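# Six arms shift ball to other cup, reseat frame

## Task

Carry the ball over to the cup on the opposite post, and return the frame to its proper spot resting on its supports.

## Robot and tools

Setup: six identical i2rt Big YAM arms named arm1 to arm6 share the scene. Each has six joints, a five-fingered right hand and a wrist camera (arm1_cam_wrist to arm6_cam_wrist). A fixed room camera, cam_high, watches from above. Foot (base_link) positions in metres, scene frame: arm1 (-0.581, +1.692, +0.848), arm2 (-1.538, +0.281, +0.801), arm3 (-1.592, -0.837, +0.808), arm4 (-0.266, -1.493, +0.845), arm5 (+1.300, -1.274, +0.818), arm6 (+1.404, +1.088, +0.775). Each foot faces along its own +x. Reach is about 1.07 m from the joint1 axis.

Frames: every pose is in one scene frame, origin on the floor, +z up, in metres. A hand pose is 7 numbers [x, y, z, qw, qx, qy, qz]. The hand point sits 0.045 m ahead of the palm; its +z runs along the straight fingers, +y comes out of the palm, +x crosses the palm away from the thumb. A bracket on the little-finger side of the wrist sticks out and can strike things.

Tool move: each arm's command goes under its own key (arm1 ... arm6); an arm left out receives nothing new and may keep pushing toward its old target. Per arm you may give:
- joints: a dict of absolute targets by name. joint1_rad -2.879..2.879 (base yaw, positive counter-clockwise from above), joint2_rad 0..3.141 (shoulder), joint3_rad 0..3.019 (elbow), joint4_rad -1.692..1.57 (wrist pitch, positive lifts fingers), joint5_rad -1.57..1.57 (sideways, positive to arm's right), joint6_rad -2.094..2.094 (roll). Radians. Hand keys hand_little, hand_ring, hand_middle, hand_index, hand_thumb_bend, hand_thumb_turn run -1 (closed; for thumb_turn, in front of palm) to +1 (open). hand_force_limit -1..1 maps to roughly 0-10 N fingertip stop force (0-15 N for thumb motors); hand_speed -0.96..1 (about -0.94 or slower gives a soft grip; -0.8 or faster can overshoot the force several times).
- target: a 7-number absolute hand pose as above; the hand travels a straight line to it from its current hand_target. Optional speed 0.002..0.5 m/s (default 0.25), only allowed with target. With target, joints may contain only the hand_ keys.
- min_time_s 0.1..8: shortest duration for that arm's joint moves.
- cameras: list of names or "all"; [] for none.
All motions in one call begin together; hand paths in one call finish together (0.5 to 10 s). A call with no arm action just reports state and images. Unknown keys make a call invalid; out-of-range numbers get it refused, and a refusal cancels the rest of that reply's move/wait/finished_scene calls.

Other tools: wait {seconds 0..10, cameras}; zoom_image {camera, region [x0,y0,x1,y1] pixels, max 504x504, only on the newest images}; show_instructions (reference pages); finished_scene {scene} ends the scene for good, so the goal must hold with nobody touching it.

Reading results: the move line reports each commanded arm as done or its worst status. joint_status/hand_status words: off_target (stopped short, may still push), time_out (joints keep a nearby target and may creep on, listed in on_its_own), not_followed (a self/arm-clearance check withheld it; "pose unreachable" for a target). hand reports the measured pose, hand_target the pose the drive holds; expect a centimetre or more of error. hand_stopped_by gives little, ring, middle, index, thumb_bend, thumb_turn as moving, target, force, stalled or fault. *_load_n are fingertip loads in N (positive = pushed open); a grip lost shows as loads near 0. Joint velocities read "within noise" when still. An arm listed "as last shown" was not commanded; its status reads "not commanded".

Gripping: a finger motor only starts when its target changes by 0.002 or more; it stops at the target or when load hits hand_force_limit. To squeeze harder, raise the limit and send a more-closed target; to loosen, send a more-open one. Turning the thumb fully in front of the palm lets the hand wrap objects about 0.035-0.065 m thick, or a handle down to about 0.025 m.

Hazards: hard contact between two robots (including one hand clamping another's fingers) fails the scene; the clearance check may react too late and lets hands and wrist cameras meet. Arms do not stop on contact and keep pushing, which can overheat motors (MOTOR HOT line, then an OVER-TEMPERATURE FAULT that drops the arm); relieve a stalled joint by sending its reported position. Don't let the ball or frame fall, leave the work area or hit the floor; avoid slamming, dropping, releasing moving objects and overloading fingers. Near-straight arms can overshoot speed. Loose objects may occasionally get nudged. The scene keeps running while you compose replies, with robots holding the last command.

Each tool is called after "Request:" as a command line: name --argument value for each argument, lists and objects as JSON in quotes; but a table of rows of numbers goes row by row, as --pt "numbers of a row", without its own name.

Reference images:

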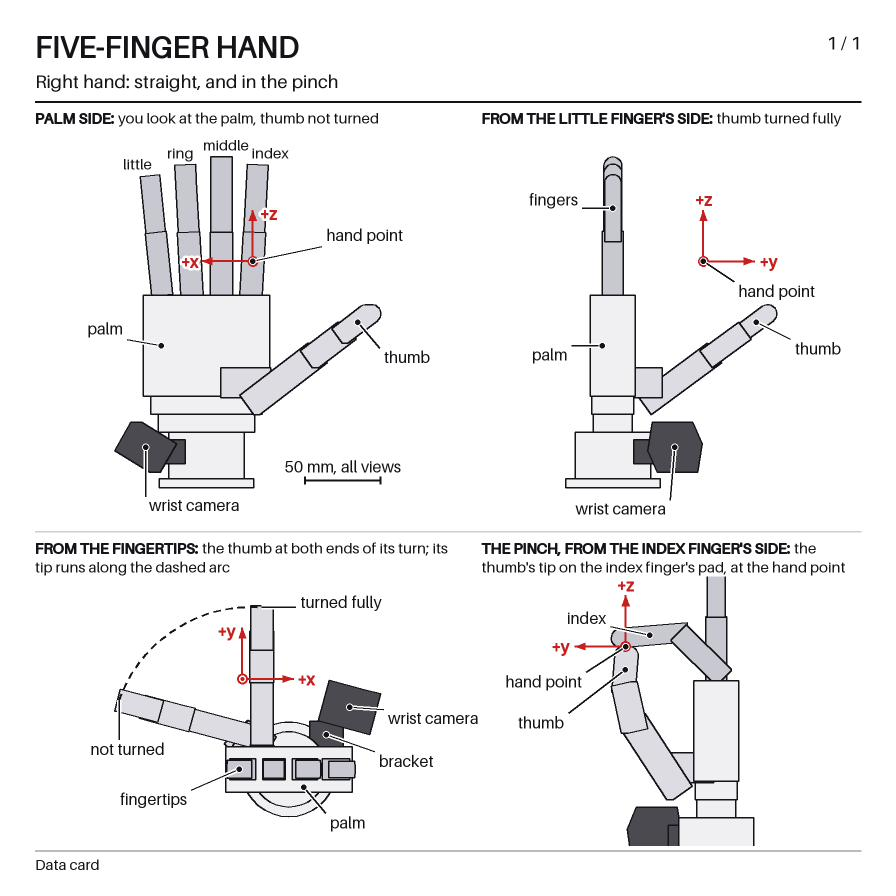

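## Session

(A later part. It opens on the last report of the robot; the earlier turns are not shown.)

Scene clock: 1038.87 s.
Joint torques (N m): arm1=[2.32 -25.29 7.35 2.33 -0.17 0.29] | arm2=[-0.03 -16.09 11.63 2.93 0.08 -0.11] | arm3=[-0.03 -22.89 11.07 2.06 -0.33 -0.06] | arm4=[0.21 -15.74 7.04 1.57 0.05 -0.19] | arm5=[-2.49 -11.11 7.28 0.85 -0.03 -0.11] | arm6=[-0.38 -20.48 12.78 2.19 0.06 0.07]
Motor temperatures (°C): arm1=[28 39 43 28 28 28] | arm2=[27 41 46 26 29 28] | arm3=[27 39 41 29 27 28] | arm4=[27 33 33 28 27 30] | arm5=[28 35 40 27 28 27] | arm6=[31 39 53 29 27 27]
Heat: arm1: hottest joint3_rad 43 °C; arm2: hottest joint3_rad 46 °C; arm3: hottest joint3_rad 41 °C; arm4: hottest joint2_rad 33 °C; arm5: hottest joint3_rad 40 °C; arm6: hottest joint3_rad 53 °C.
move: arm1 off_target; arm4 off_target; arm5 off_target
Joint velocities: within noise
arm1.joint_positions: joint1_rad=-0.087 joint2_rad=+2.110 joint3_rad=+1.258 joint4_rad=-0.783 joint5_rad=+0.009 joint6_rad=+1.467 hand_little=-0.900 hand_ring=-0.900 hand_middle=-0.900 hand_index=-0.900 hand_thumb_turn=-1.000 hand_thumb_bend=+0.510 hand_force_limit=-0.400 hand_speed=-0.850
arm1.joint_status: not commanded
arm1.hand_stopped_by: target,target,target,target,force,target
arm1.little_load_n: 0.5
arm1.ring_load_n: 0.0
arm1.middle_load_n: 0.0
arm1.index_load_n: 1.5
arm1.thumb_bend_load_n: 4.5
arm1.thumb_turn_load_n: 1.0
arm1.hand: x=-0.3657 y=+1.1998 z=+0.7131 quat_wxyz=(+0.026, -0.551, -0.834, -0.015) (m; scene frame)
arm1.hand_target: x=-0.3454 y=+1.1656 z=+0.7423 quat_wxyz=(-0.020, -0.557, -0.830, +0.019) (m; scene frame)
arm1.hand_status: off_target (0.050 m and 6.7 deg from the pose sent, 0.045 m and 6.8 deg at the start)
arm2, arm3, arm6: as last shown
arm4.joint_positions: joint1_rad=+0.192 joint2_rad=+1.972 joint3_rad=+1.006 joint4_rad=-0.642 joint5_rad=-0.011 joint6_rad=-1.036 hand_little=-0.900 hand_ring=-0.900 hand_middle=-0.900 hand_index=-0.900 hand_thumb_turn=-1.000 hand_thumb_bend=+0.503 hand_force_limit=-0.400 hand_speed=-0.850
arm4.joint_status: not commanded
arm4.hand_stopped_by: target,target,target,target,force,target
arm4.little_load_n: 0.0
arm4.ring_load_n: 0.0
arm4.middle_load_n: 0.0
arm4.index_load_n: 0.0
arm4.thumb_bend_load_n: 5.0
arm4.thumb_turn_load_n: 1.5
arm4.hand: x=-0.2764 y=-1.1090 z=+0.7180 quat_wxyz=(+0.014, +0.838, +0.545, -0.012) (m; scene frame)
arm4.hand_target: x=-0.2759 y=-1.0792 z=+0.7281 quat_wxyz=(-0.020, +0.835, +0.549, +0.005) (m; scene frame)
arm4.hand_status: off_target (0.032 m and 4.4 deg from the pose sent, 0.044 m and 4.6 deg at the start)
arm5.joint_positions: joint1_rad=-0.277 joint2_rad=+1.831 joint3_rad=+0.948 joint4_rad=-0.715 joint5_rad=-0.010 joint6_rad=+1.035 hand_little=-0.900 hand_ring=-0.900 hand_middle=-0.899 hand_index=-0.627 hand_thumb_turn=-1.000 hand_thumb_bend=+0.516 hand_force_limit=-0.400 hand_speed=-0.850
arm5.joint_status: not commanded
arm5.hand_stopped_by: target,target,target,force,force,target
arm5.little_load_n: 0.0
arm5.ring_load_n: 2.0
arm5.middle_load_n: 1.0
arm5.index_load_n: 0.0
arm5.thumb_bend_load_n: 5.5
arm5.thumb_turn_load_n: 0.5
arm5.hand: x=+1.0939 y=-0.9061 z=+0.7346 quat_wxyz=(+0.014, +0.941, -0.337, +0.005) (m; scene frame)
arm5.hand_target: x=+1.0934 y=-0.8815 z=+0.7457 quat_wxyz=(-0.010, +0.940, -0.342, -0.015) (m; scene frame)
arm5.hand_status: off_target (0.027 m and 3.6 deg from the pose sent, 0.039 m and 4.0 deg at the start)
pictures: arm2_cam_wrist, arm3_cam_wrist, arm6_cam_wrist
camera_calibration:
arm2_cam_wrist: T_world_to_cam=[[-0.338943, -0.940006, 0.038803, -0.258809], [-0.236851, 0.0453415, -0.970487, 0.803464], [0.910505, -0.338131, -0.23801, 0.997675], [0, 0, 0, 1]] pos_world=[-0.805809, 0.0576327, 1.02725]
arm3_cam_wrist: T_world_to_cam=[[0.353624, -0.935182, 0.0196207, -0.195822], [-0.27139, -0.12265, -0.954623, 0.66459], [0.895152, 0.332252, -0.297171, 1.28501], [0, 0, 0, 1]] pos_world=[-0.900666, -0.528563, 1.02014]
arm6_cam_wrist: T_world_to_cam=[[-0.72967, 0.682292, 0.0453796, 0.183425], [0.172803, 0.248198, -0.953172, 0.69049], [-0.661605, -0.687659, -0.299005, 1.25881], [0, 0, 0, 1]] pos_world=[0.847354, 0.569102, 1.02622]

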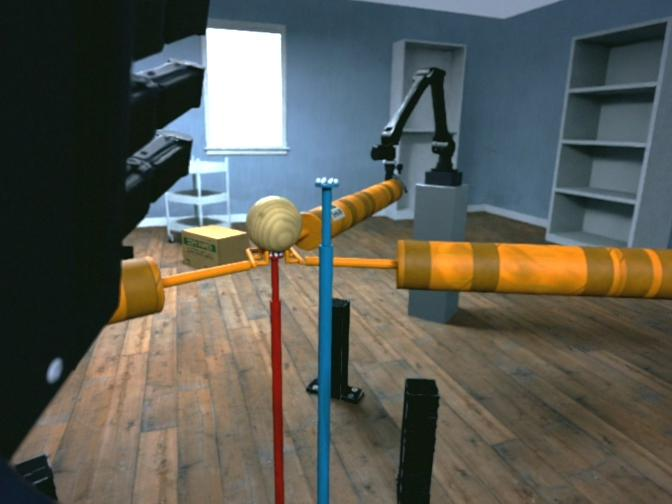

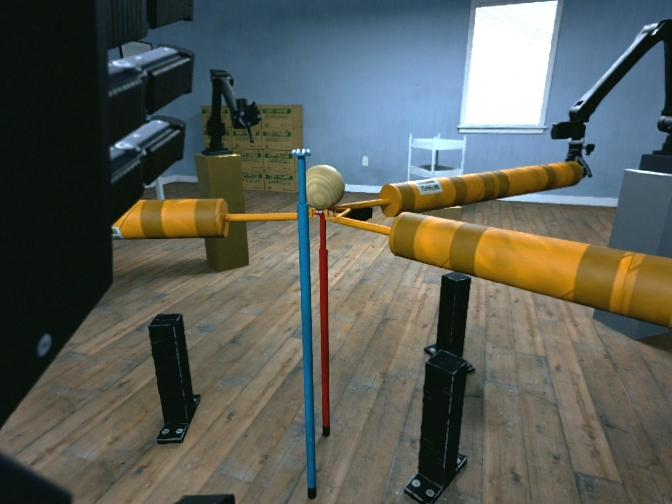

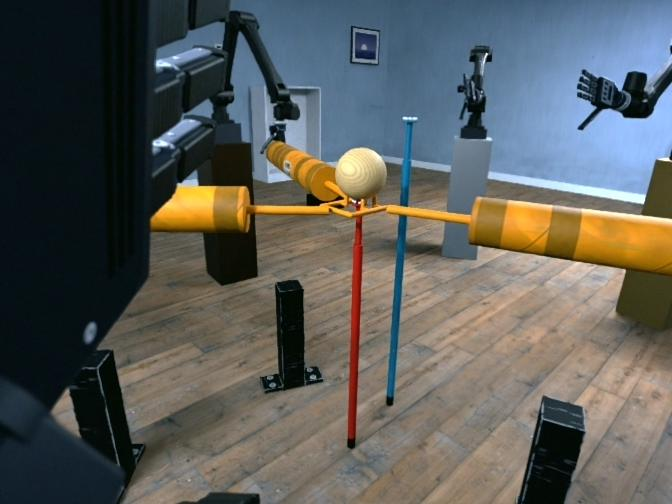

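Request:
move --arm1 '{"target": [-0.344, 1.1615, 0.685, 0.02, 0.557, 0.830, -0.02], "speed": 0.04}' --arm5 '{"target": [1.094, -0.883, 0.690, -0.01, 0.940, -0.342, -0.015], "speed": 0.04}' --arm4 '{"target": [-0.275, -1.0805, 0.672, -0.02, 0.836, 0.550, 0.005], "speed": 0.04}' --cameras '["arm1_cam_wrist", "arm2_cam_wrist", "arm3_cam_wrist", "arm6_cam_wrist"]'

Request:
zoom_image --camera "arm2_cam_wrist" --region '[200, 160, 360, 320]'

Request:
zoom_image --camera "arm3_cam_wrist" --region '[240, 140, 400, 300]'

Request:
zoom_image --camera "arm6_cam_wrist" --region '[280, 110, 440, 270]'

Scene clock: 1054.90 s.
Joint torques (N m): arm1=[2.32 -24.64 7.73 2 -0.12 0.26] | arm2=[0.09 -16.5 11.66 2.97 0.08 -0.11] | arm3=[0.85 -22.3 10.91 2.15 -0.25 -0.11] | arm4=[-0.21 -15.62 6.17 1.32 0.01 -0.17] | arm5=[-2.43 -11.16 5.93 0.85 -0.05 -0.11] | arm6=[0.32 -20.25 12.83 2.45 0.05 0.08]
Motor temperatures (°C): arm1=[28 38 43 28 28 28] | arm2=[27 41 46 26 29 28] | arm3=[27 39 41 29 27 28] | arm4=[27 34 33 28 27 30] | arm5=[28 35 39 27 28 27] | arm6=[31 39 53 29 27 27]
Heat: arm1: hottest joint3_rad 43 °C; arm2: hottest joint3_rad 46 °C; arm3: hottest joint3_rad 41 °C; arm4: hottest joint2_rad 34 °C; arm5: hottest joint3_rad 39 °C; arm6: hottest joint3_rad 53 °C.
move: arm1 off_target; arm4 off_target; arm5 off_target
Joint velocities: within noise
arm1.joint_positions: joint1_rad=-0.087 joint2_rad=+2.208 joint3_rad=+1.252 joint4_rad=-0.669 joint5_rad=+0.009 joint6_rad=+1.471 hand_little=-0.900 hand_ring=-0.900 hand_middle=-0.900 hand_index=-0.900 hand_thumb_turn=-1.000 hand_thumb_bend=+0.510 hand_force_limit=-0.400 hand_speed=-0.850
arm1.joint_status: not commanded
arm1.hand_stopped_by: target,target,target,target,force,target
arm1.little_load_n: 0.0
arm1.ring_load_n: 0.0
arm1.middle_load_n: 0.0
arm1.index_load_n: 1.5
arm1.thumb_bend_load_n: 4.5
arm1.thumb_turn_load_n: 1.0
arm1.hand: x=-0.3660 y=+1.2008 z=+0.6626 quat_wxyz=(+0.022, -0.553, -0.833, -0.013) (m; scene frame)
arm1.hand_target: x=-0.3445 y=+1.1636 z=+0.6876 quat_wxyz=(-0.021, -0.557, -0.830, +0.019) (m; scene frame)
arm1.hand_status: off_target (0.050 m and 6.2 deg from the pose sent, 0.052 m and 6.7 deg at the start)
arm2.joint_positions: joint1_rad=+0.032 joint2_rad=+2.181 joint3_rad=+1.555 joint4_rad=+0.883 joint5_rad=+0.104 joint6_rad=-1.367 hand_little=+1.000 hand_ring=+1.000 hand_middle=+1.000 hand_index=+1.000 hand_thumb_turn=+1.000 hand_thumb_bend=+1.000 hand_force_limit=+0.000 hand_speed=-0.800
arm2.joint_status: not commanded
arm2.hand_stopped_by: target,target,target,target,target,target
arm2.little_load_n: 0.0
arm2.ring_load_n: 0.0
arm2.middle_load_n: 0.0
arm2.index_load_n: 0.0
arm2.thumb_bend_load_n: 0.0
arm2.thumb_turn_load_n: 0.0
arm2.hand: x=-0.7046 y=+0.0193 z=+0.9954 quat_wxyz=(+0.034, +0.591, -0.173, +0.787) (m; scene frame)
arm2.hand_target: x=-0.6923 y=+0.0256 z=+1.0199 quat_wxyz=(+0.033, +0.570, -0.164, +0.804) (m; scene frame)
arm2.hand_status: not commanded
arm3.joint_positions: joint1_rad=-0.020 joint2_rad=+2.209 joint3_rad=+1.539 joint4_rad=+0.904 joint5_rad=+0.130 joint6_rad=-1.359 hand_little=+1.000 hand_ring=+1.000 hand_middle=+1.000 hand_index=+1.000 hand_thumb_turn=+1.000 hand_thumb_bend=+1.000 hand_force_limit=+0.000 hand_speed=-0.800
arm3.joint_status: not commanded
arm3.hand_stopped_by: target,target,target,target,target,target
arm3.little_load_n: 0.0
arm3.ring_load_n: 0.0
arm3.middle_load_n: 0.0
arm3.index_load_n: 0.0
arm3.thumb_bend_load_n: 0.0
arm3.thumb_turn_load_n: 0.0
arm3.hand: x=-0.7978 y=-0.4899 z=+0.9874 quat_wxyz=(-0.237, +0.617, +0.037, +0.749) (m; scene frame)
arm3.hand_target: x=-0.7923 y=-0.4809 z=+1.0200 quat_wxyz=(-0.243, +0.592, +0.040, +0.768) (m; scene frame)
arm3.hand_status: not commanded
arm4.joint_positions: joint1_rad=+0.192 joint2_rad=+2.090 joint3_rad=+1.003 joint4_rad=-0.509 joint5_rad=-0.011 joint6_rad=-1.040 hand_little=-0.900 hand_ring=-0.900 hand_middle=-0.900 hand_index=-0.900 hand_thumb_turn=-1.000 hand_thumb_bend=+0.503 hand_force_limit=-0.400 hand_speed=-0.850
arm4.joint_status: not commanded
arm4.hand_stopped_by: target,target,target,target,force,target
arm4.little_load_n: 0.5
arm4.ring_load_n: 1.0
arm4.middle_load_n: -0.5
arm4.index_load_n: 0.0
arm4.thumb_bend_load_n: 5.0
arm4.thumb_turn_load_n: 1.5
arm4.hand: x=-0.2760 y=-1.1089 z=+0.6663 quat_wxyz=(+0.008, +0.838, +0.546, -0.009) (m; scene frame)
arm4.hand_target: x=-0.2749 y=-1.0810 z=+0.6731 quat_wxyz=(-0.020, +0.835, +0.549, +0.005) (m; scene frame)
arm4.hand_status: off_target (0.029 m and 3.7 deg from the pose sent, 0.054 m and 4.4 deg at the start)
arm5.joint_positions: joint1_rad=-0.279 joint2_rad=+1.948 joint3_rad=+0.932 joint4_rad=-0.571 joint5_rad=-0.010 joint6_rad=+1.035 hand_little=-0.900 hand_ring=-0.900 hand_middle=-0.899 hand_index=-0.627 hand_thumb_turn=-1.000 hand_thumb_bend=+0.516 hand_force_limit=-0.400 hand_speed=-0.850
arm5.joint_status: not commanded
arm5.hand_stopped_by: target,target,target,force,force,target
arm5.little_load_n: 0.0
arm5.ring_load_n: 1.0
arm5.middle_load_n: 1.0
arm5.index_load_n: 0.0
arm5.thumb_bend_load_n: 5.5
arm5.thumb_turn_load_n: 1.0
arm5.hand: x=+1.0939 y=-0.9046 z=+0.6835 quat_wxyz=(+0.010, +0.941, -0.337, +0.002) (m; scene frame)
arm5.hand_target: x=+1.0943 y=-0.8833 z=+0.6905 quat_wxyz=(-0.010, +0.940, -0.342, -0.015) (m; scene frame)
arm5.hand_status: off_target (0.023 m and 3.0 deg from the pose sent, 0.050 m and 3.6 deg at the start)
arm6.joint_positions: joint1_rad=-0.126 joint2_rad=+2.120 joint3_rad=+1.534 joint4_rad=+0.831 joint5_rad=+0.040 joint6_rad=-1.356 hand_little=+1.000 hand_ring=+1.000 hand_middle=+1.000 hand_index=+1.000 hand_thumb_turn=+1.000 hand_thumb_bend=+1.000 hand_force_limit=+0.000 hand_speed=-0.800
arm6.joint_status: not commanded
arm6.hand_stopped_by: target,target,target,target,target,target
arm6.little_load_n: 0.0
arm6.ring_load_n: 0.0
arm6.middle_load_n: 0.0
arm6.index_load_n: 0.0
arm6.thumb_bend_load_n: 0.0
arm6.thumb_turn_load_n: 0.0
arm6.hand: x=+0.7678 y=+0.4955 z=+0.9948 quat_wxyz=(+0.688, +0.169, -0.596, +0.378) (m; scene frame)
arm6.hand_target: x=+0.7542 y=+0.4990 z=+1.0300 quat_wxyz=(+0.707, +0.153, -0.573, +0.385) (m; scene frame)
arm6.hand_status: not commanded
pictures: arm1_cam_wrist, arm2_cam_wrist, arm3_cam_wrist, arm6_cam_wrist
camera_calibration:
arm1_cam_wrist: T_world_to_cam=[[0.800902, 0.598088, 0.0290963, -0.444375], [0.509814, -0.70657, 0.490763, 0.703779], [0.314078, -0.37822, -0.870807, 1.26012], [0, 0, 0, 1]] pos_world=[-0.398672, 1.23965, 0.764862]
arm2_cam_wrist: T_world_to_cam=[[-0.338943, -0.940006, 0.038803, -0.258809], [-0.236851, 0.0453415, -0.970487, 0.803464], [0.910505, -0.338131, -0.23801, 0.997675], [0, 0, 0, 1]] pos_world=[-0.805809, 0.0576327, 1.02725]
arm3_cam_wrist: T_world_to_cam=[[0.353624, -0.935182, 0.0196207, -0.195822], [-0.27139, -0.12265, -0.954623, 0.66459], [0.895152, 0.332252, -0.297171, 1.28501], [0, 0, 0, 1]] pos_world=[-0.900666, -0.528563, 1.02014]
arm6_cam_wrist: T_world_to_cam=[[-0.72967, 0.682292, 0.0453796, 0.183425], [0.172803, 0.248198, -0.953172, 0.69049], [-0.661605, -0.687659, -0.299005, 1.25881], [0, 0, 0, 1]] pos_world=[0.847354, 0.569102, 1.02622]

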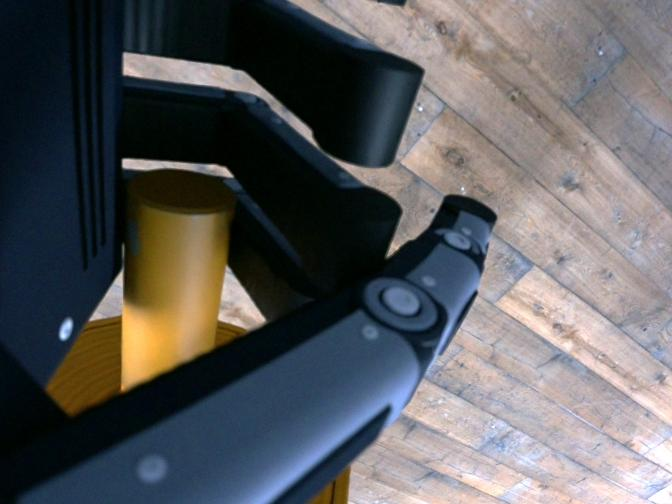

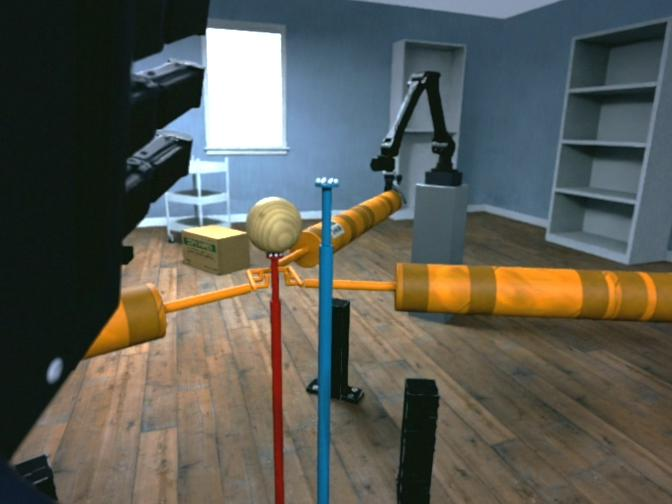

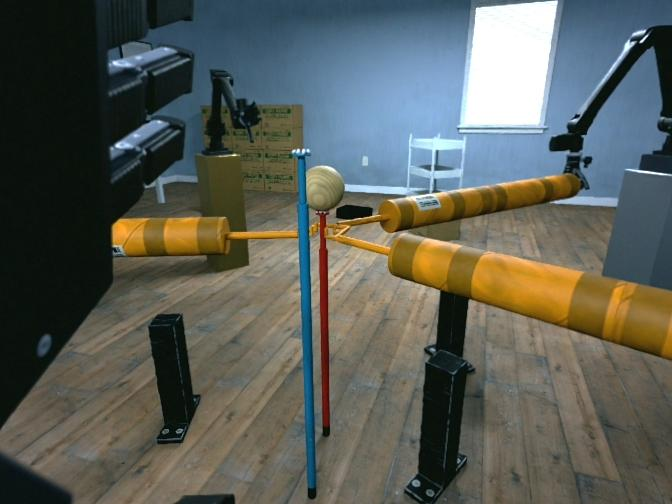

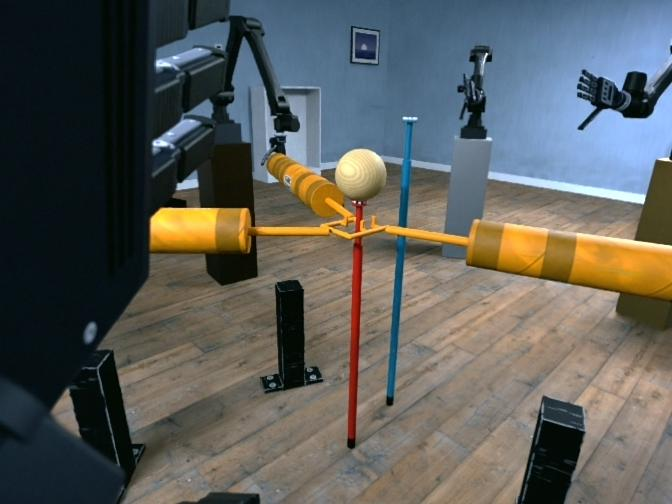

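Scaled by 3.150 from the camera's 672x504 image, which has a finer 960x720 frame.

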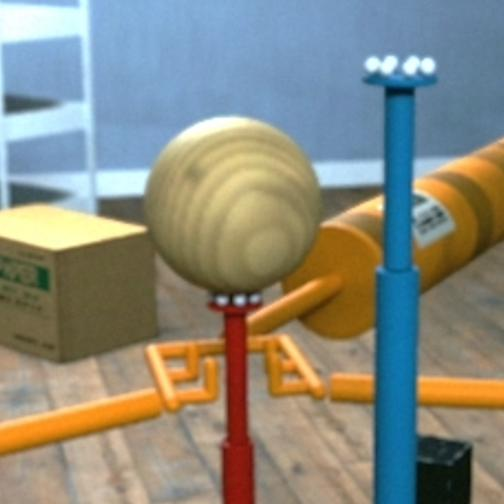

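Scaled by 3.150 from the camera's 672x504 image, which has a finer 960x720 frame.

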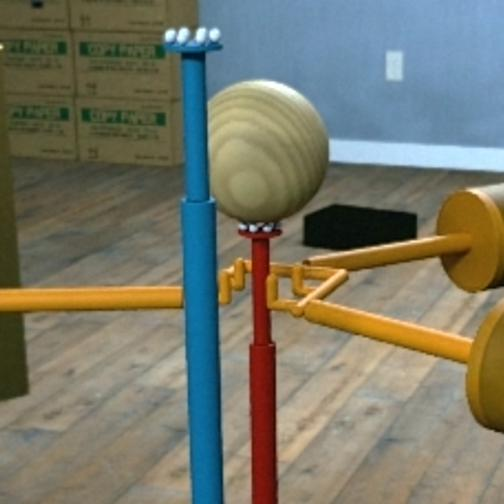

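Scaled by 3.150 from the camera's 672x504 image, which has a finer 960x720 frame.

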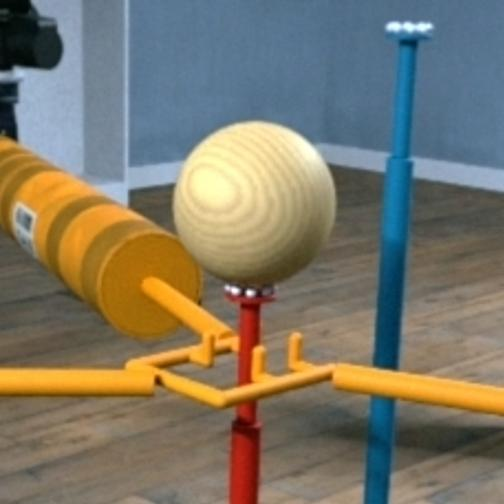

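Request:
move --arm1 '{"target": [-0.304, 1.1615, 0.685, 0.02, 0.557, 0.830, -0.02], "speed": 0.04}' --arm5 '{"target": [1.134, -0.883, 0.690, -0.01, 0.940, -0.342, -0.015], "speed": 0.04}' --arm4 '{"target": [-0.235, -1.0805, 0.672, -0.02, 0.836, 0.550, 0.005], "speed": 0.04}' --cameras '["arm2_cam_wrist", "arm3_cam_wrist"]'

Request:
zoom_image --camera "arm2_cam_wrist" --region '[200, 160, 360, 320]'

Request:
zoom_image --camera "arm3_cam_wrist" --region '[240, 140, 400, 300]'

Scene clock: 1076.77 s.
Joint torques (N m): arm1=[2.02 -23.77 10.18 1.06 0 0.23] | arm2=[0.03 -16.26 11.64 3.06 0.09 -0.13] | arm3=[0.91 -21.54 10.96 1.99 -0.26 -0.09] | arm4=[0.15 -15.97 5.64 1.13 -0.12 -0.18] | arm5=[-2.08 -12.28 5.2 0.5 -0.18 -0.13] | arm6=[0.5 -20.37 12.81 2.1 0.06 0.06]
Motor temperatures (°C): arm1=[28 37 43 28 28 28] | arm2=[27 41 46 26 29 28] | arm3=[27 39 41 29 27 28] | arm4=[27 34 32 28 27 30] | arm5=[28 35 38 27 28 27] | arm6=[31 39 53 29 27 27]
Heat: arm1: hottest joint3_rad 43 °C; arm2: hottest joint3_rad 46 °C; arm3: hottest joint3_rad 41 °C; arm4: hottest joint2_rad 34 °C; arm5: hottest joint3_rad 38 °C; arm6: hottest joint3_rad 53 °C.
move: arm1 off_target; arm4 off_target; arm5 off_target
Joint velocities: within noise
arm1.joint_positions: joint1_rad=-0.012 joint2_rad=+2.217 joint3_rad=+1.268 joint4_rad=-0.666 joint5_rad=+0.009 joint6_rad=+1.546 hand_little=-0.900 hand_ring=-0.900 hand_middle=-0.900 hand_index=-0.900 hand_thumb_turn=-1.000 hand_thumb_bend=+0.510 hand_force_limit=-0.400 hand_speed=-0.850
arm1.joint_status: not commanded
arm1.hand_stopped_by: target,target,target,target,force,target
arm1.little_load_n: 0.0
arm1.ring_load_n: 0.0
arm1.middle_load_n: 0.0
arm1.index_load_n: 1.5
arm1.thumb_bend_load_n: 4.5
arm1.thumb_turn_load_n: 1.0
arm1.hand: x=-0.3274 y=+1.2062 z=+0.6616 quat_wxyz=(+0.019, -0.553, -0.833, -0.008) (m; scene frame)
arm1.hand_target: x=-0.3049 y=+1.1640 z=+0.6882 quat_wxyz=(-0.021, -0.557, -0.830, +0.020) (m; scene frame)
arm1.hand_status: off_target (0.056 m and 5.5 deg from the pose sent, 0.077 m and 6.2 deg at the start)
arm2, arm3, arm6: as last shown
arm4.joint_positions: joint1_rad=+0.102 joint2_rad=+2.090 joint3_rad=+1.003 joint4_rad=-0.499 joint5_rad=-0.011 joint6_rad=-1.127 hand_little=-0.900 hand_ring=-0.900 hand_middle=-0.900 hand_index=-0.900 hand_thumb_turn=-1.000 hand_thumb_bend=+0.503 hand_force_limit=-0.400 hand_speed=-0.850
arm4.joint_status: not commanded
arm4.hand_stopped_by: target,target,target,target,force,target
arm4.little_load_n: 0.5
arm4.ring_load_n: 1.0
arm4.middle_load_n: -1.0
arm4.index_load_n: 0.0
arm4.thumb_bend_load_n: 5.0
arm4.thumb_turn_load_n: 1.5
arm4.hand: x=-0.2369 y=-1.1033 z=+0.6657 quat_wxyz=(+0.003, +0.838, +0.546, -0.007) (m; scene frame)
arm4.hand_target: x=-0.2349 y=-1.0808 z=+0.6727 quat_wxyz=(-0.020, +0.835, +0.549, +0.005) (m; scene frame)
arm4.hand_status: off_target (0.024 m and 3.1 deg from the pose sent, 0.050 m and 3.7 deg at the start)
arm5.joint_positions: joint1_rad=-0.372 joint2_rad=+1.948 joint3_rad=+0.905 joint4_rad=-0.544 joint5_rad=-0.010 joint6_rad=+0.947 hand_little=-0.900 hand_ring=-0.900 hand_middle=-0.899 hand_index=-0.627 hand_thumb_turn=-1.000 hand_thumb_bend=+0.516 hand_force_limit=-0.400 hand_speed=-0.850
arm5.joint_status: not commanded
arm5.hand_stopped_by: target,target,target,force,force,target
arm5.little_load_n: 0.0
arm5.ring_load_n: 1.0
arm5.middle_load_n: 1.0
arm5.index_load_n: 0.0
arm5.thumb_bend_load_n: 5.5
arm5.thumb_turn_load_n: 1.0
arm5.hand: x=+1.1337 y=-0.9013 z=+0.6782 quat_wxyz=(+0.010, +0.940, -0.340, +0.001) (m; scene frame)
arm5.hand_target: x=+1.1342 y=-0.8833 z=+0.6901 quat_wxyz=(-0.010, +0.940, -0.342, -0.015) (m; scene frame)
arm5.hand_status: off_target (0.022 m and 2.9 deg from the pose sent, 0.046 m and 3.0 deg at the start)
pictures: arm2_cam_wrist, arm3_cam_wrist
camera_calibration:
arm2_cam_wrist: T_world_to_cam=[[-0.338943, -0.940006, 0.038803, -0.258809], [-0.236851, 0.0453415, -0.970487, 0.803464], [0.910505, -0.338131, -0.23801, 0.997675], [0, 0, 0, 1]] pos_world=[-0.805809, 0.0576327, 1.02725]
arm3_cam_wrist: T_world_to_cam=[[0.353624, -0.935182, 0.0196207, -0.195822], [-0.27139, -0.12265, -0.954623, 0.66459], [0.895152, 0.332252, -0.297171, 1.28501], [0, 0, 0, 1]] pos_world=[-0.900666, -0.528563, 1.02014]

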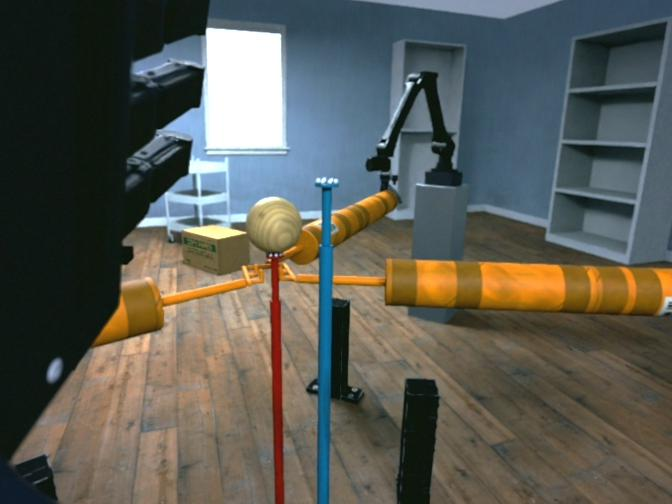

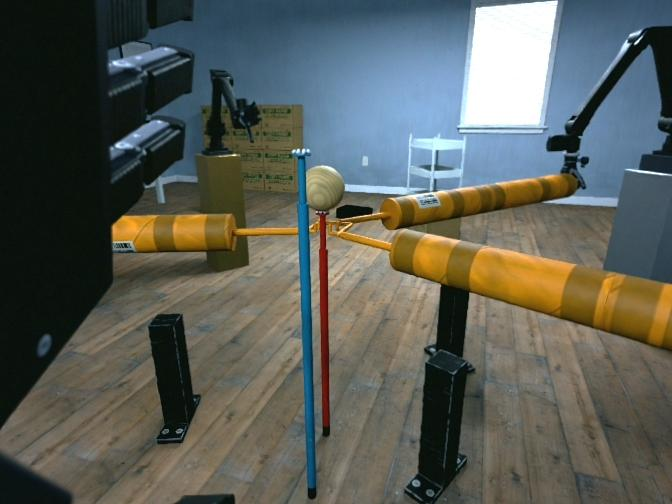

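Scaled by 3.150 from the camera's 672x504 image, which has a finer 960x720 frame.

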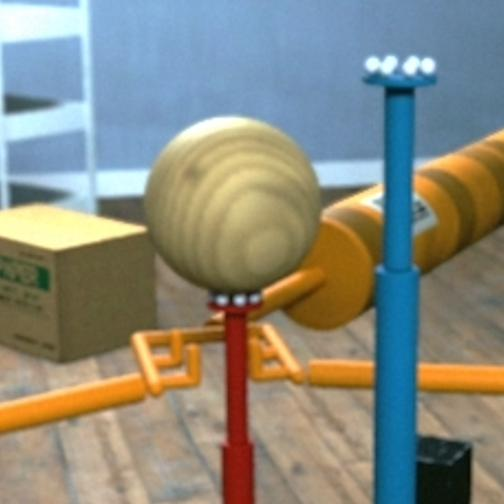

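Scaled by 3.150 from the camera's 672x504 image, which has a finer 960x720 frame.

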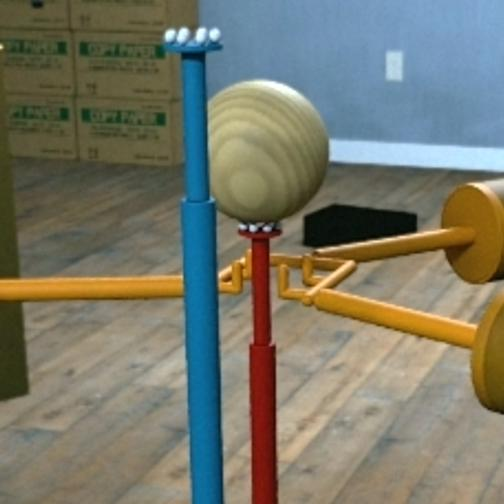

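Request:
move --arm1 '{"target": [-0.234, 1.1565, 0.685, 0.02, 0.557, 0.830, -0.02], "speed": 0.05}' --arm5 '{"target": [1.204, -0.890, 0.690, -0.01, 0.940, -0.342, -0.015], "speed": 0.05}' --arm4 '{"target": [-0.165, -1.0875, 0.672, -0.01, 0.836, 0.550, 0.002], "speed": 0.05}' --cameras '["arm1_cam_wrist", "arm2_cam_wrist", "arm3_cam_wrist", "arm6_cam_wrist"]'

Scene clock: 1089.87 s.
Joint torques (N m): arm1=[1.73 -25.47 11.07 0.62 0.12 0.22] | arm2=[-0.15 -16.21 11.62 2.93 0.1 -0.12] | arm3=[0.73 -21.95 10.97 1.98 -0.25 -0.11] | arm4=[0.38 -15.44 6.43 0.38 0.03 -0.16] | arm5=[-1.96 -12.57 4.71 0.44 -0.27 -0.15] | arm6=[-0.38 -20.54 12.88 2.26 0.08 0.07]
Motor temperatures (°C): arm1=[28 37 43 28 27 28] | arm2=[27 41 46 26 29 28] | arm3=[27 39 41 29 27 28] | arm4=[27 34 31 28 27 30] | arm5=[28 35 37 27 28 27] | arm6=[31 39 53 29 27 27]
Heat: arm1: hottest joint3_rad 43 °C; arm2: hottest joint3_rad 46 °C; arm3: hottest joint3_rad 41 °C; arm4: hottest joint2_rad 34 °C; arm5: hottest joint3_rad 37 °C; arm6: hottest joint3_rad 53 °C.
move: arm1 off_target; arm4 off_target; arm5 off_target
Joint velocities: within noise
arm1.joint_positions: joint1_rad=+0.099 joint2_rad=+2.279 joint3_rad=+1.387 joint4_rad=-0.721 joint5_rad=+0.011 joint6_rad=+1.651 hand_little=-0.900 hand_ring=-0.900 hand_middle=-0.900 hand_index=-0.900 hand_thumb_turn=-1.000 hand_thumb_bend=+0.510 hand_force_limit=-0.400 hand_speed=-0.850
arm1.joint_status: not commanded
arm1.hand_stopped_by: target,target,target,target,force,target
arm1.little_load_n: 0.5
arm1.ring_load_n: 0.0
arm1.middle_load_n: 0.0
arm1.index_load_n: 1.5
arm1.thumb_bend_load_n: 4.5
arm1.thumb_turn_load_n: 1.0
arm1.hand: x=-0.2602 y=+1.2004 z=+0.6566 quat_wxyz=(+0.020, -0.551, -0.834, -0.004) (m; scene frame)
arm1.hand_target: x=-0.2355 y=+1.1593 z=+0.6880 quat_wxyz=(-0.021, -0.557, -0.830, +0.020) (m; scene frame)
arm1.hand_status: off_target (0.058 m and 5.4 deg from the pose sent, 0.109 m and 5.6 deg at the start)
arm2, arm3, arm6: as last shown
arm4.joint_positions: joint1_rad=-0.050 joint2_rad=+2.091 joint3_rad=+1.000 joint4_rad=-0.504 joint5_rad=-0.011 joint6_rad=-1.279 hand_little=-0.900 hand_ring=-0.900 hand_middle=-0.900 hand_index=-0.900 hand_thumb_turn=-1.000 hand_thumb_bend=+0.503 hand_force_limit=-0.400 hand_speed=-0.850
arm4.joint_status: not commanded
arm4.hand_stopped_by: target,target,target,target,force,target
arm4.little_load_n: 0.0
arm4.ring_load_n: 1.0
arm4.middle_load_n: -0.5
arm4.index_load_n: 0.0
arm4.thumb_bend_load_n: 5.0
arm4.thumb_turn_load_n: 1.5
arm4.hand: x=-0.1701 y=-1.1095 z=+0.6648 quat_wxyz=(+0.005, +0.838, +0.545, -0.011) (m; scene frame)
arm4.hand_target: x=-0.1651 y=-1.0879 z=+0.6725 quat_wxyz=(-0.010, +0.835, +0.550, +0.002) (m; scene frame)
arm4.hand_status: off_target (0.024 m and 2.3 deg from the pose sent, 0.074 m and 1.9 deg at the start)
arm5.joint_positions: joint1_rad=-0.538 joint2_rad=+1.931 joint3_rad=+0.854 joint4_rad=-0.519 joint5_rad=-0.014 joint6_rad=+0.784 hand_little=-0.900 hand_ring=-0.900 hand_middle=-0.899 hand_index=-0.627 hand_thumb_turn=-1.000 hand_thumb_bend=+0.516 hand_force_limit=-0.400 hand_speed=-0.850
arm5.joint_status: not commanded
arm5.hand_stopped_by: target,target,target,force,force,target
arm5.little_load_n: 0.0
arm5.ring_load_n: 0.0
arm5.middle_load_n: 1.0
arm5.index_load_n: 0.0
arm5.thumb_bend_load_n: 5.0
arm5.thumb_turn_load_n: 1.0
arm5.hand: x=+1.2018 y=-0.9085 z=+0.6759 quat_wxyz=(+0.015, +0.940, -0.342, +0.000) (m; scene frame)
arm5.hand_target: x=+1.2040 y=-0.8904 z=+0.6899 quat_wxyz=(-0.010, +0.940, -0.342, -0.015) (m; scene frame)
arm5.hand_status: off_target (0.023 m and 3.3 deg from the pose sent, 0.072 m and 2.9 deg at the start)
pictures: arm1_cam_wrist, arm2_cam_wrist, arm3_cam_wrist, arm6_cam_wrist
camera_calibration:
arm1_cam_wrist: T_world_to_cam=[[0.797214, 0.603502, 0.0153311, -0.527162], [0.516491, -0.694981, 0.500239, 0.634223], [0.31255, -0.390879, -0.865752, 1.23296], [0, 0, 0, 1]] pos_world=[-0.292671, 1.24085, 0.758257]
arm2_cam_wrist: T_world_to_cam=[[-0.338943, -0.940006, 0.038803, -0.258809], [-0.236851, 0.0453415, -0.970487, 0.803464], [0.910505, -0.338131, -0.23801, 0.997675], [0, 0, 0, 1]] pos_world=[-0.805809, 0.0576327, 1.02725]
arm3_cam_wrist: T_world_to_cam=[[0.353624, -0.935182, 0.0196207, -0.195822], [-0.27139, -0.12265, -0.954623, 0.66459], [0.895152, 0.332252, -0.297171, 1.28501], [0, 0, 0, 1]] pos_world=[-0.900666, -0.528563, 1.02014]
arm6_cam_wrist: T_world_to_cam=[[-0.72967, 0.682292, 0.0453796, 0.183425], [0.172803, 0.248198, -0.953172, 0.69049], [-0.661605, -0.687659, -0.299005, 1.25881], [0, 0, 0, 1]] pos_world=[0.847354, 0.569102, 1.02622]

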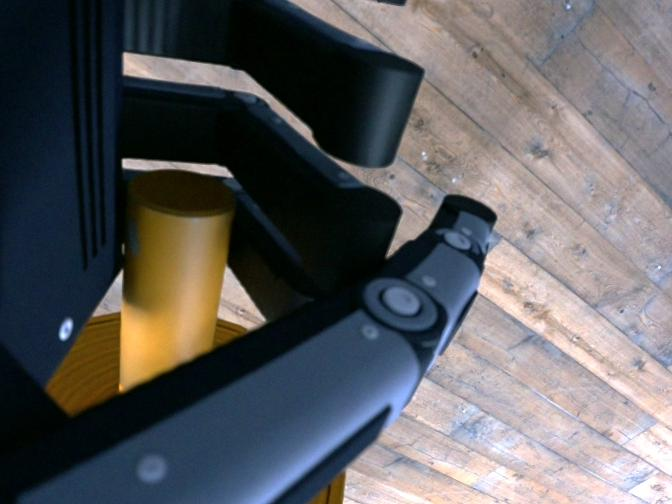

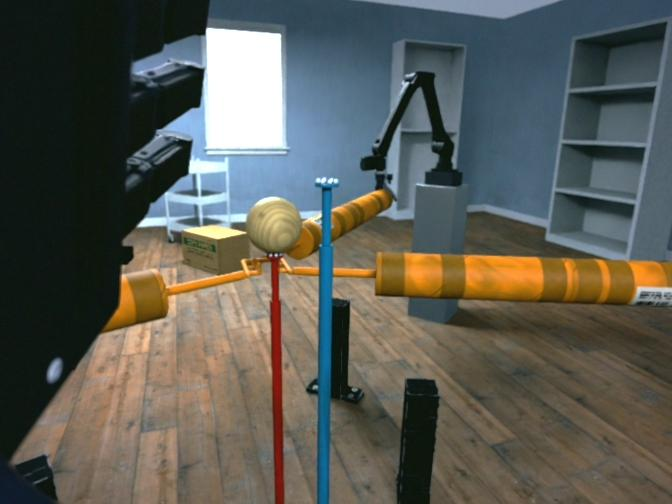

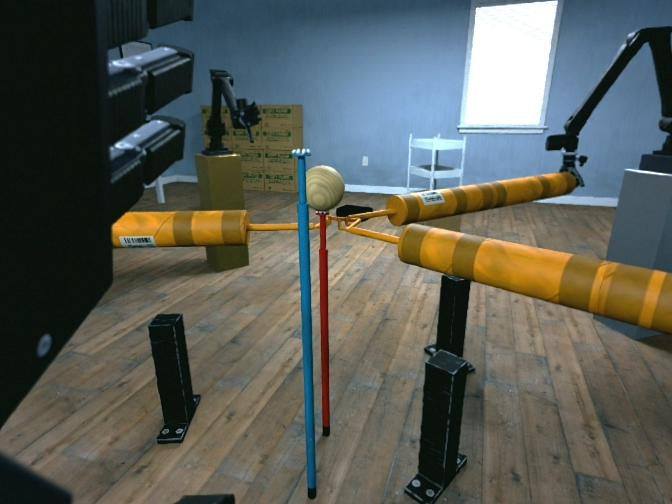

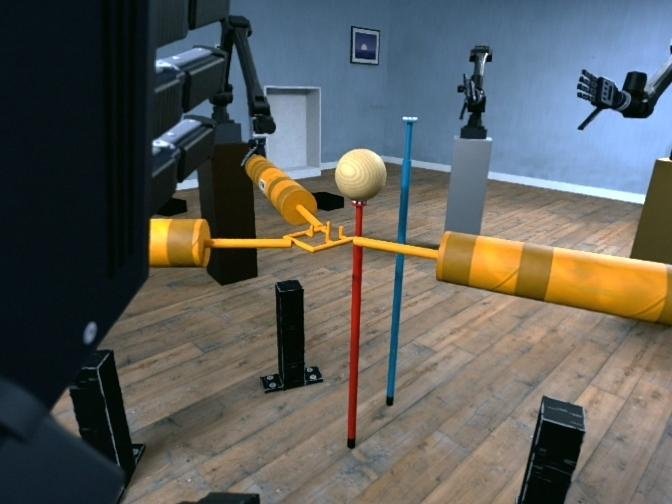

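Request:
zoom_image --camera "arm3_cam_wrist" --region '[130, 300, 230, 400]'

Request:
zoom_image --camera "arm6_cam_wrist" --region '[490, 380, 610, 500]'

Request:
zoom_image --camera "arm6_cam_wrist" --region '[250, 260, 350, 360]'

Scaled by 5.040 from the camera's 672x504 image, which has a finer 960x720 frame.

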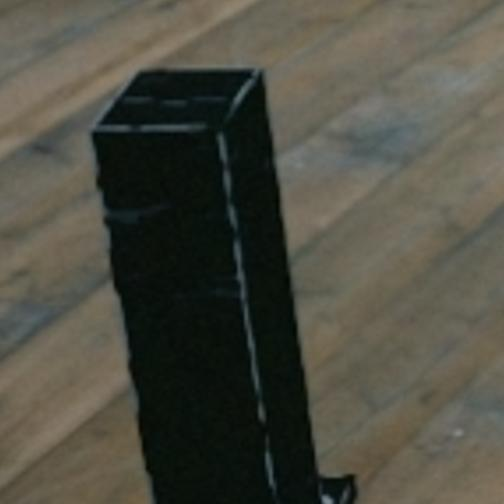

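Scaled by 4.200 from the camera's 672x504 image, which has a finer 960x720 frame.

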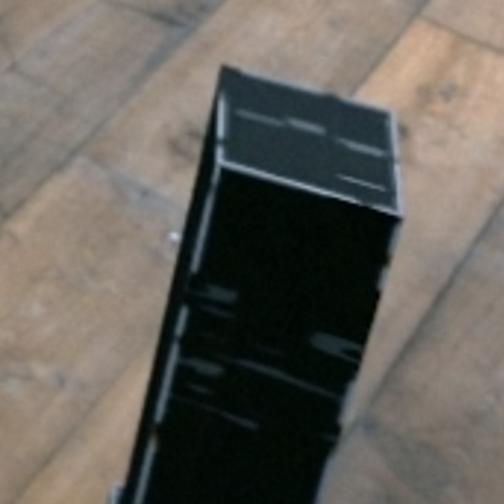

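Scaled by 5.040 from the camera's 672x504 image, which has a finer 960x720 frame.

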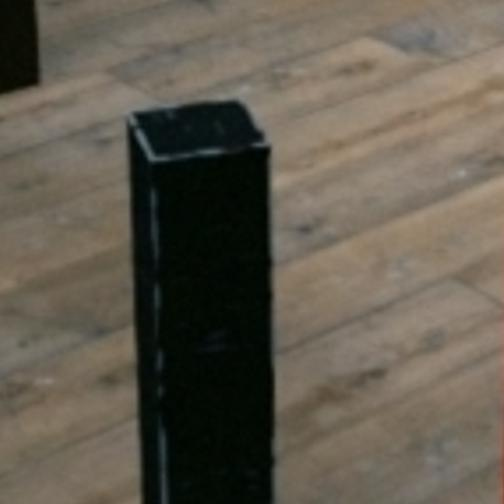

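Request:
move --arm1 '{"target": [-0.2335, 1.1525, 0.504, 0.015, 0.556, 0.831, -0.012], "speed": 0.07}' --arm5 '{"target": [1.2118, -0.916, 0.507, -0.008, 0.940, -0.341, -0.008], "speed": 0.07}' --arm4 '{"target": [-0.1566, -1.1113, 0.488, -0.005, 0.836, 0.549, 0.002], "speed": 0.07}' --cameras '["arm1_cam_wrist", "arm2_cam_wrist", "arm3_cam_wrist", "arm6_cam_wrist"]'

Scene clock: 1111.87 s.
Joint torques (N m): arm1=[1.61 -27.05 7.43 1.06 -0.11 0.1] | arm2=[0.21 -16.09 11.62 2.97 0.1 -0.12] | arm3=[0.15 -22.48 10.95 2.07 -0.23 -0.05] | arm4=[-0.26 -16.73 2.44 0.87 0.22 -0.16] | arm5=[-2.37 -11.16 1.44 0.38 0.04 -0.17] | arm6=[-0.32 -20.42 12.86 2.32 0.06 0.02]
Motor temperatures (°C): arm1=[28 38 45 28 27 28] | arm2=[27 41 47 26 29 28] | arm3=[27 39 41 29 27 28] | arm4=[27 34 31 28 27 30] | arm5=[28 35 37 27 28 27] | arm6=[30 39 53 29 27 27]
Heat: arm1: hottest joint3_rad 45 °C; arm2: hottest joint3_rad 47 °C; arm3: hottest joint3_rad 41 °C; arm4: hottest joint2_rad 34 °C; arm5: hottest joint3_rad 37 °C; arm6: hottest joint3_rad 53 °C.
move: arm1 off_target; arm4 off_target; arm5 done
Joint velocities: arm1=[within noise] | arm2=[-0.005 -0.005 0.002 0.002 -0.037 -0.154] | arm3=[within noise] | arm4=[within noise] | arm5=[within noise] | arm6=[within noise]
arm1.joint_positions: joint1_rad=+0.099 joint2_rad=+2.670 joint3_rad=+1.602 joint4_rad=-0.538 joint5_rad=+0.009 joint6_rad=+1.655 hand_little=-0.900 hand_ring=-0.900 hand_middle=-0.900 hand_index=-0.900 hand_thumb_turn=-1.000 hand_thumb_bend=+0.510 hand_force_limit=-0.400 hand_speed=-0.850
arm1.joint_status: not commanded
arm1.hand_stopped_by: target,target,target,target,force,target
arm1.little_load_n: 0.0
arm1.ring_load_n: 0.0
arm1.middle_load_n: -0.5
arm1.index_load_n: 1.5
arm1.thumb_bend_load_n: 4.5
arm1.thumb_turn_load_n: 1.0
arm1.hand: x=-0.2522 y=+1.1852 z=+0.4873 quat_wxyz=(+0.016, -0.552, -0.833, -0.003) (m; scene frame)
arm1.hand_target: x=-0.2342 y=+1.1536 z=+0.5057 quat_wxyz=(-0.015, -0.556, -0.831, +0.012) (m; scene frame)
arm1.hand_status: off_target (0.041 m and 4.0 deg from the pose sent, 0.162 m and 4.4 deg at the start)
arm2, arm3, arm6: as last shown
arm3.thumb_turn_load_n: 0.5
arm4.joint_positions: joint1_rad=-0.065 joint2_rad=+2.550 joint3_rad=+1.120 joint4_rad=-0.171 joint5_rad=-0.010 joint6_rad=-1.301 hand_little=-0.900 hand_ring=-0.900 hand_middle=-0.900 hand_index=-0.900 hand_thumb_turn=-1.000 hand_thumb_bend=+0.503 hand_force_limit=-0.400 hand_speed=-0.850
arm4.joint_status: not commanded
arm4.hand_stopped_by: target,target,target,target,force,target
arm4.little_load_n: 0.0
arm4.ring_load_n: 1.0
arm4.middle_load_n: -1.0
arm4.index_load_n: 0.0
arm4.thumb_bend_load_n: 5.0
arm4.thumb_turn_load_n: 1.0
arm4.hand: x=-0.1656 y=-1.1288 z=+0.4857 quat_wxyz=(+0.007, +0.836, +0.548, -0.012) (m; scene frame)
arm4.hand_target: x=-0.1566 y=-1.1117 z=+0.4884 quat_wxyz=(-0.005, +0.836, +0.549, +0.002) (m; scene frame)
arm4.hand_status: off_target (0.020 m and 2.2 deg from the pose sent, 0.177 m and 1.9 deg at the start)
arm5.joint_positions: joint1_rad=-0.543 joint2_rad=+2.398 joint3_rad=+0.905 joint4_rad=-0.075 joint5_rad=-0.010 joint6_rad=+0.775 hand_little=-0.900 hand_ring=-0.900 hand_middle=-0.899 hand_index=-0.627 hand_thumb_turn=-1.000 hand_thumb_bend=+0.516 hand_force_limit=-0.400 hand_speed=-0.850
arm5.joint_status: not commanded
arm5.hand_stopped_by: target,target,target,force,force,target
arm5.little_load_n: 0.0
arm5.ring_load_n: 0.5
arm5.middle_load_n: 1.0
arm5.index_load_n: 0.0
arm5.thumb_bend_load_n: 5.0
arm5.thumb_turn_load_n: 1.0
arm5.hand: x=+1.2061 y=-0.9246 z=+0.5063 quat_wxyz=(+0.001, +0.941, -0.340, -0.005) (m; scene frame)
arm5.hand_target: x=+1.2119 y=-0.9162 z=+0.5070 quat_wxyz=(-0.008, +0.940, -0.341, -0.008) (m; scene frame)
arm5.hand_status: done (0.010 m and 1.1 deg from the pose sent, 0.169 m and 2.7 deg at the start)
arm6.ring_load_n: 0.5
pictures: arm1_cam_wrist, arm2_cam_wrist, arm3_cam_wrist, arm6_cam_wrist
camera_calibration:
arm1_cam_wrist: T_world_to_cam=[[0.799437, 0.600549, 0.0155298, -0.517731], [0.511616, -0.694146, 0.50637, 0.699036], [0.31488, -0.396866, -0.862176, 1.08399], [0, 0, 0, 1]] pos_world=[-0.285072, 1.22635, 0.588659]
arm2_cam_wrist: T_world_to_cam=[[-0.338943, -0.940006, 0.038803, -0.258809], [-0.236851, 0.0453415, -0.970487, 0.803464], [0.910505, -0.338131, -0.23801, 0.997675], [0, 0, 0, 1]] pos_world=[-0.805809, 0.0576327, 1.02725]
arm3_cam_wrist: T_world_to_cam=[[0.353624, -0.935182, 0.0196207, -0.195822], [-0.27139, -0.12265, -0.954623, 0.66459], [0.895152, 0.332252, -0.297171, 1.28501], [0, 0, 0, 1]] pos_world=[-0.900666, -0.528563, 1.02014]
arm6_cam_wrist: T_world_to_cam=[[-0.72967, 0.682292, 0.0453796, 0.183425], [0.172803, 0.248198, -0.953172, 0.69049], [-0.661605, -0.687659, -0.299005, 1.25881], [0, 0, 0, 1]] pos_world=[0.847354, 0.569102, 1.02622]

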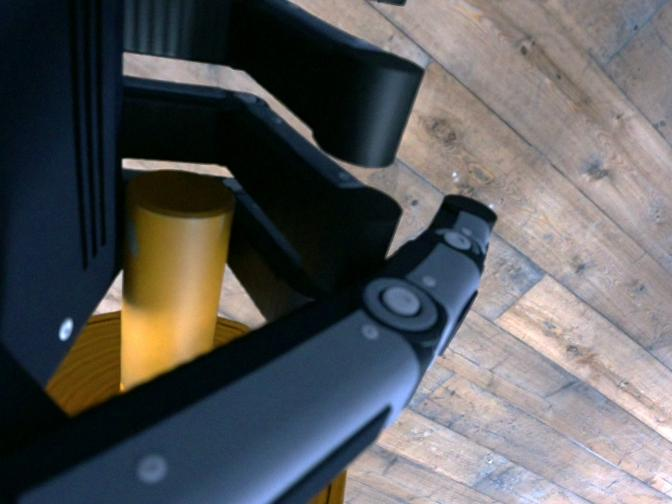

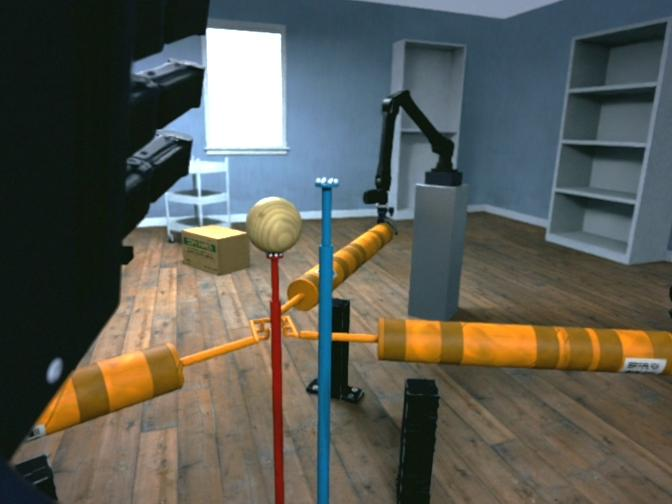

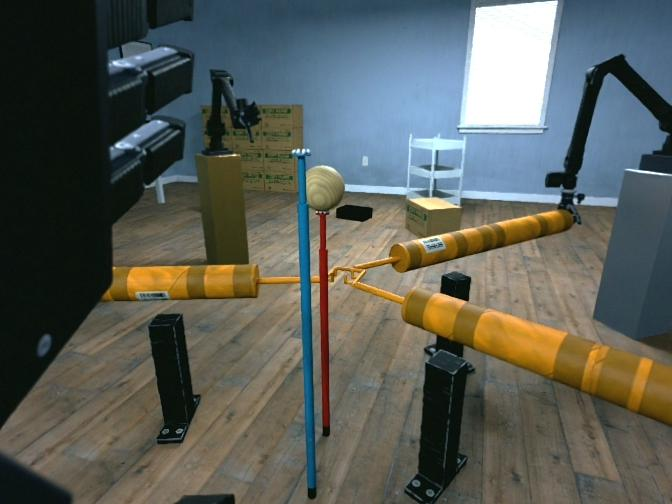

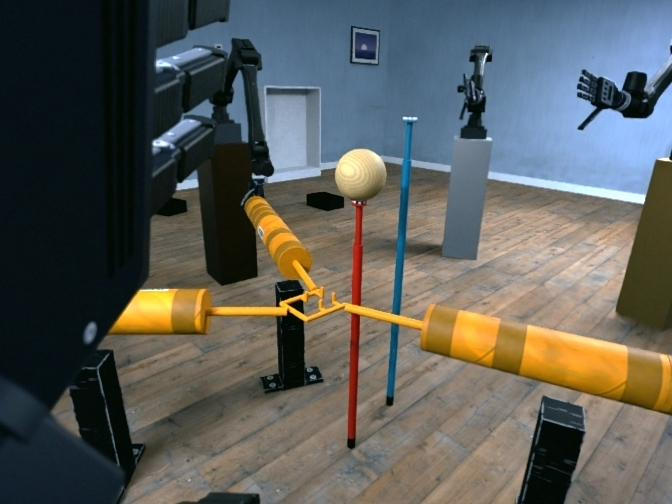

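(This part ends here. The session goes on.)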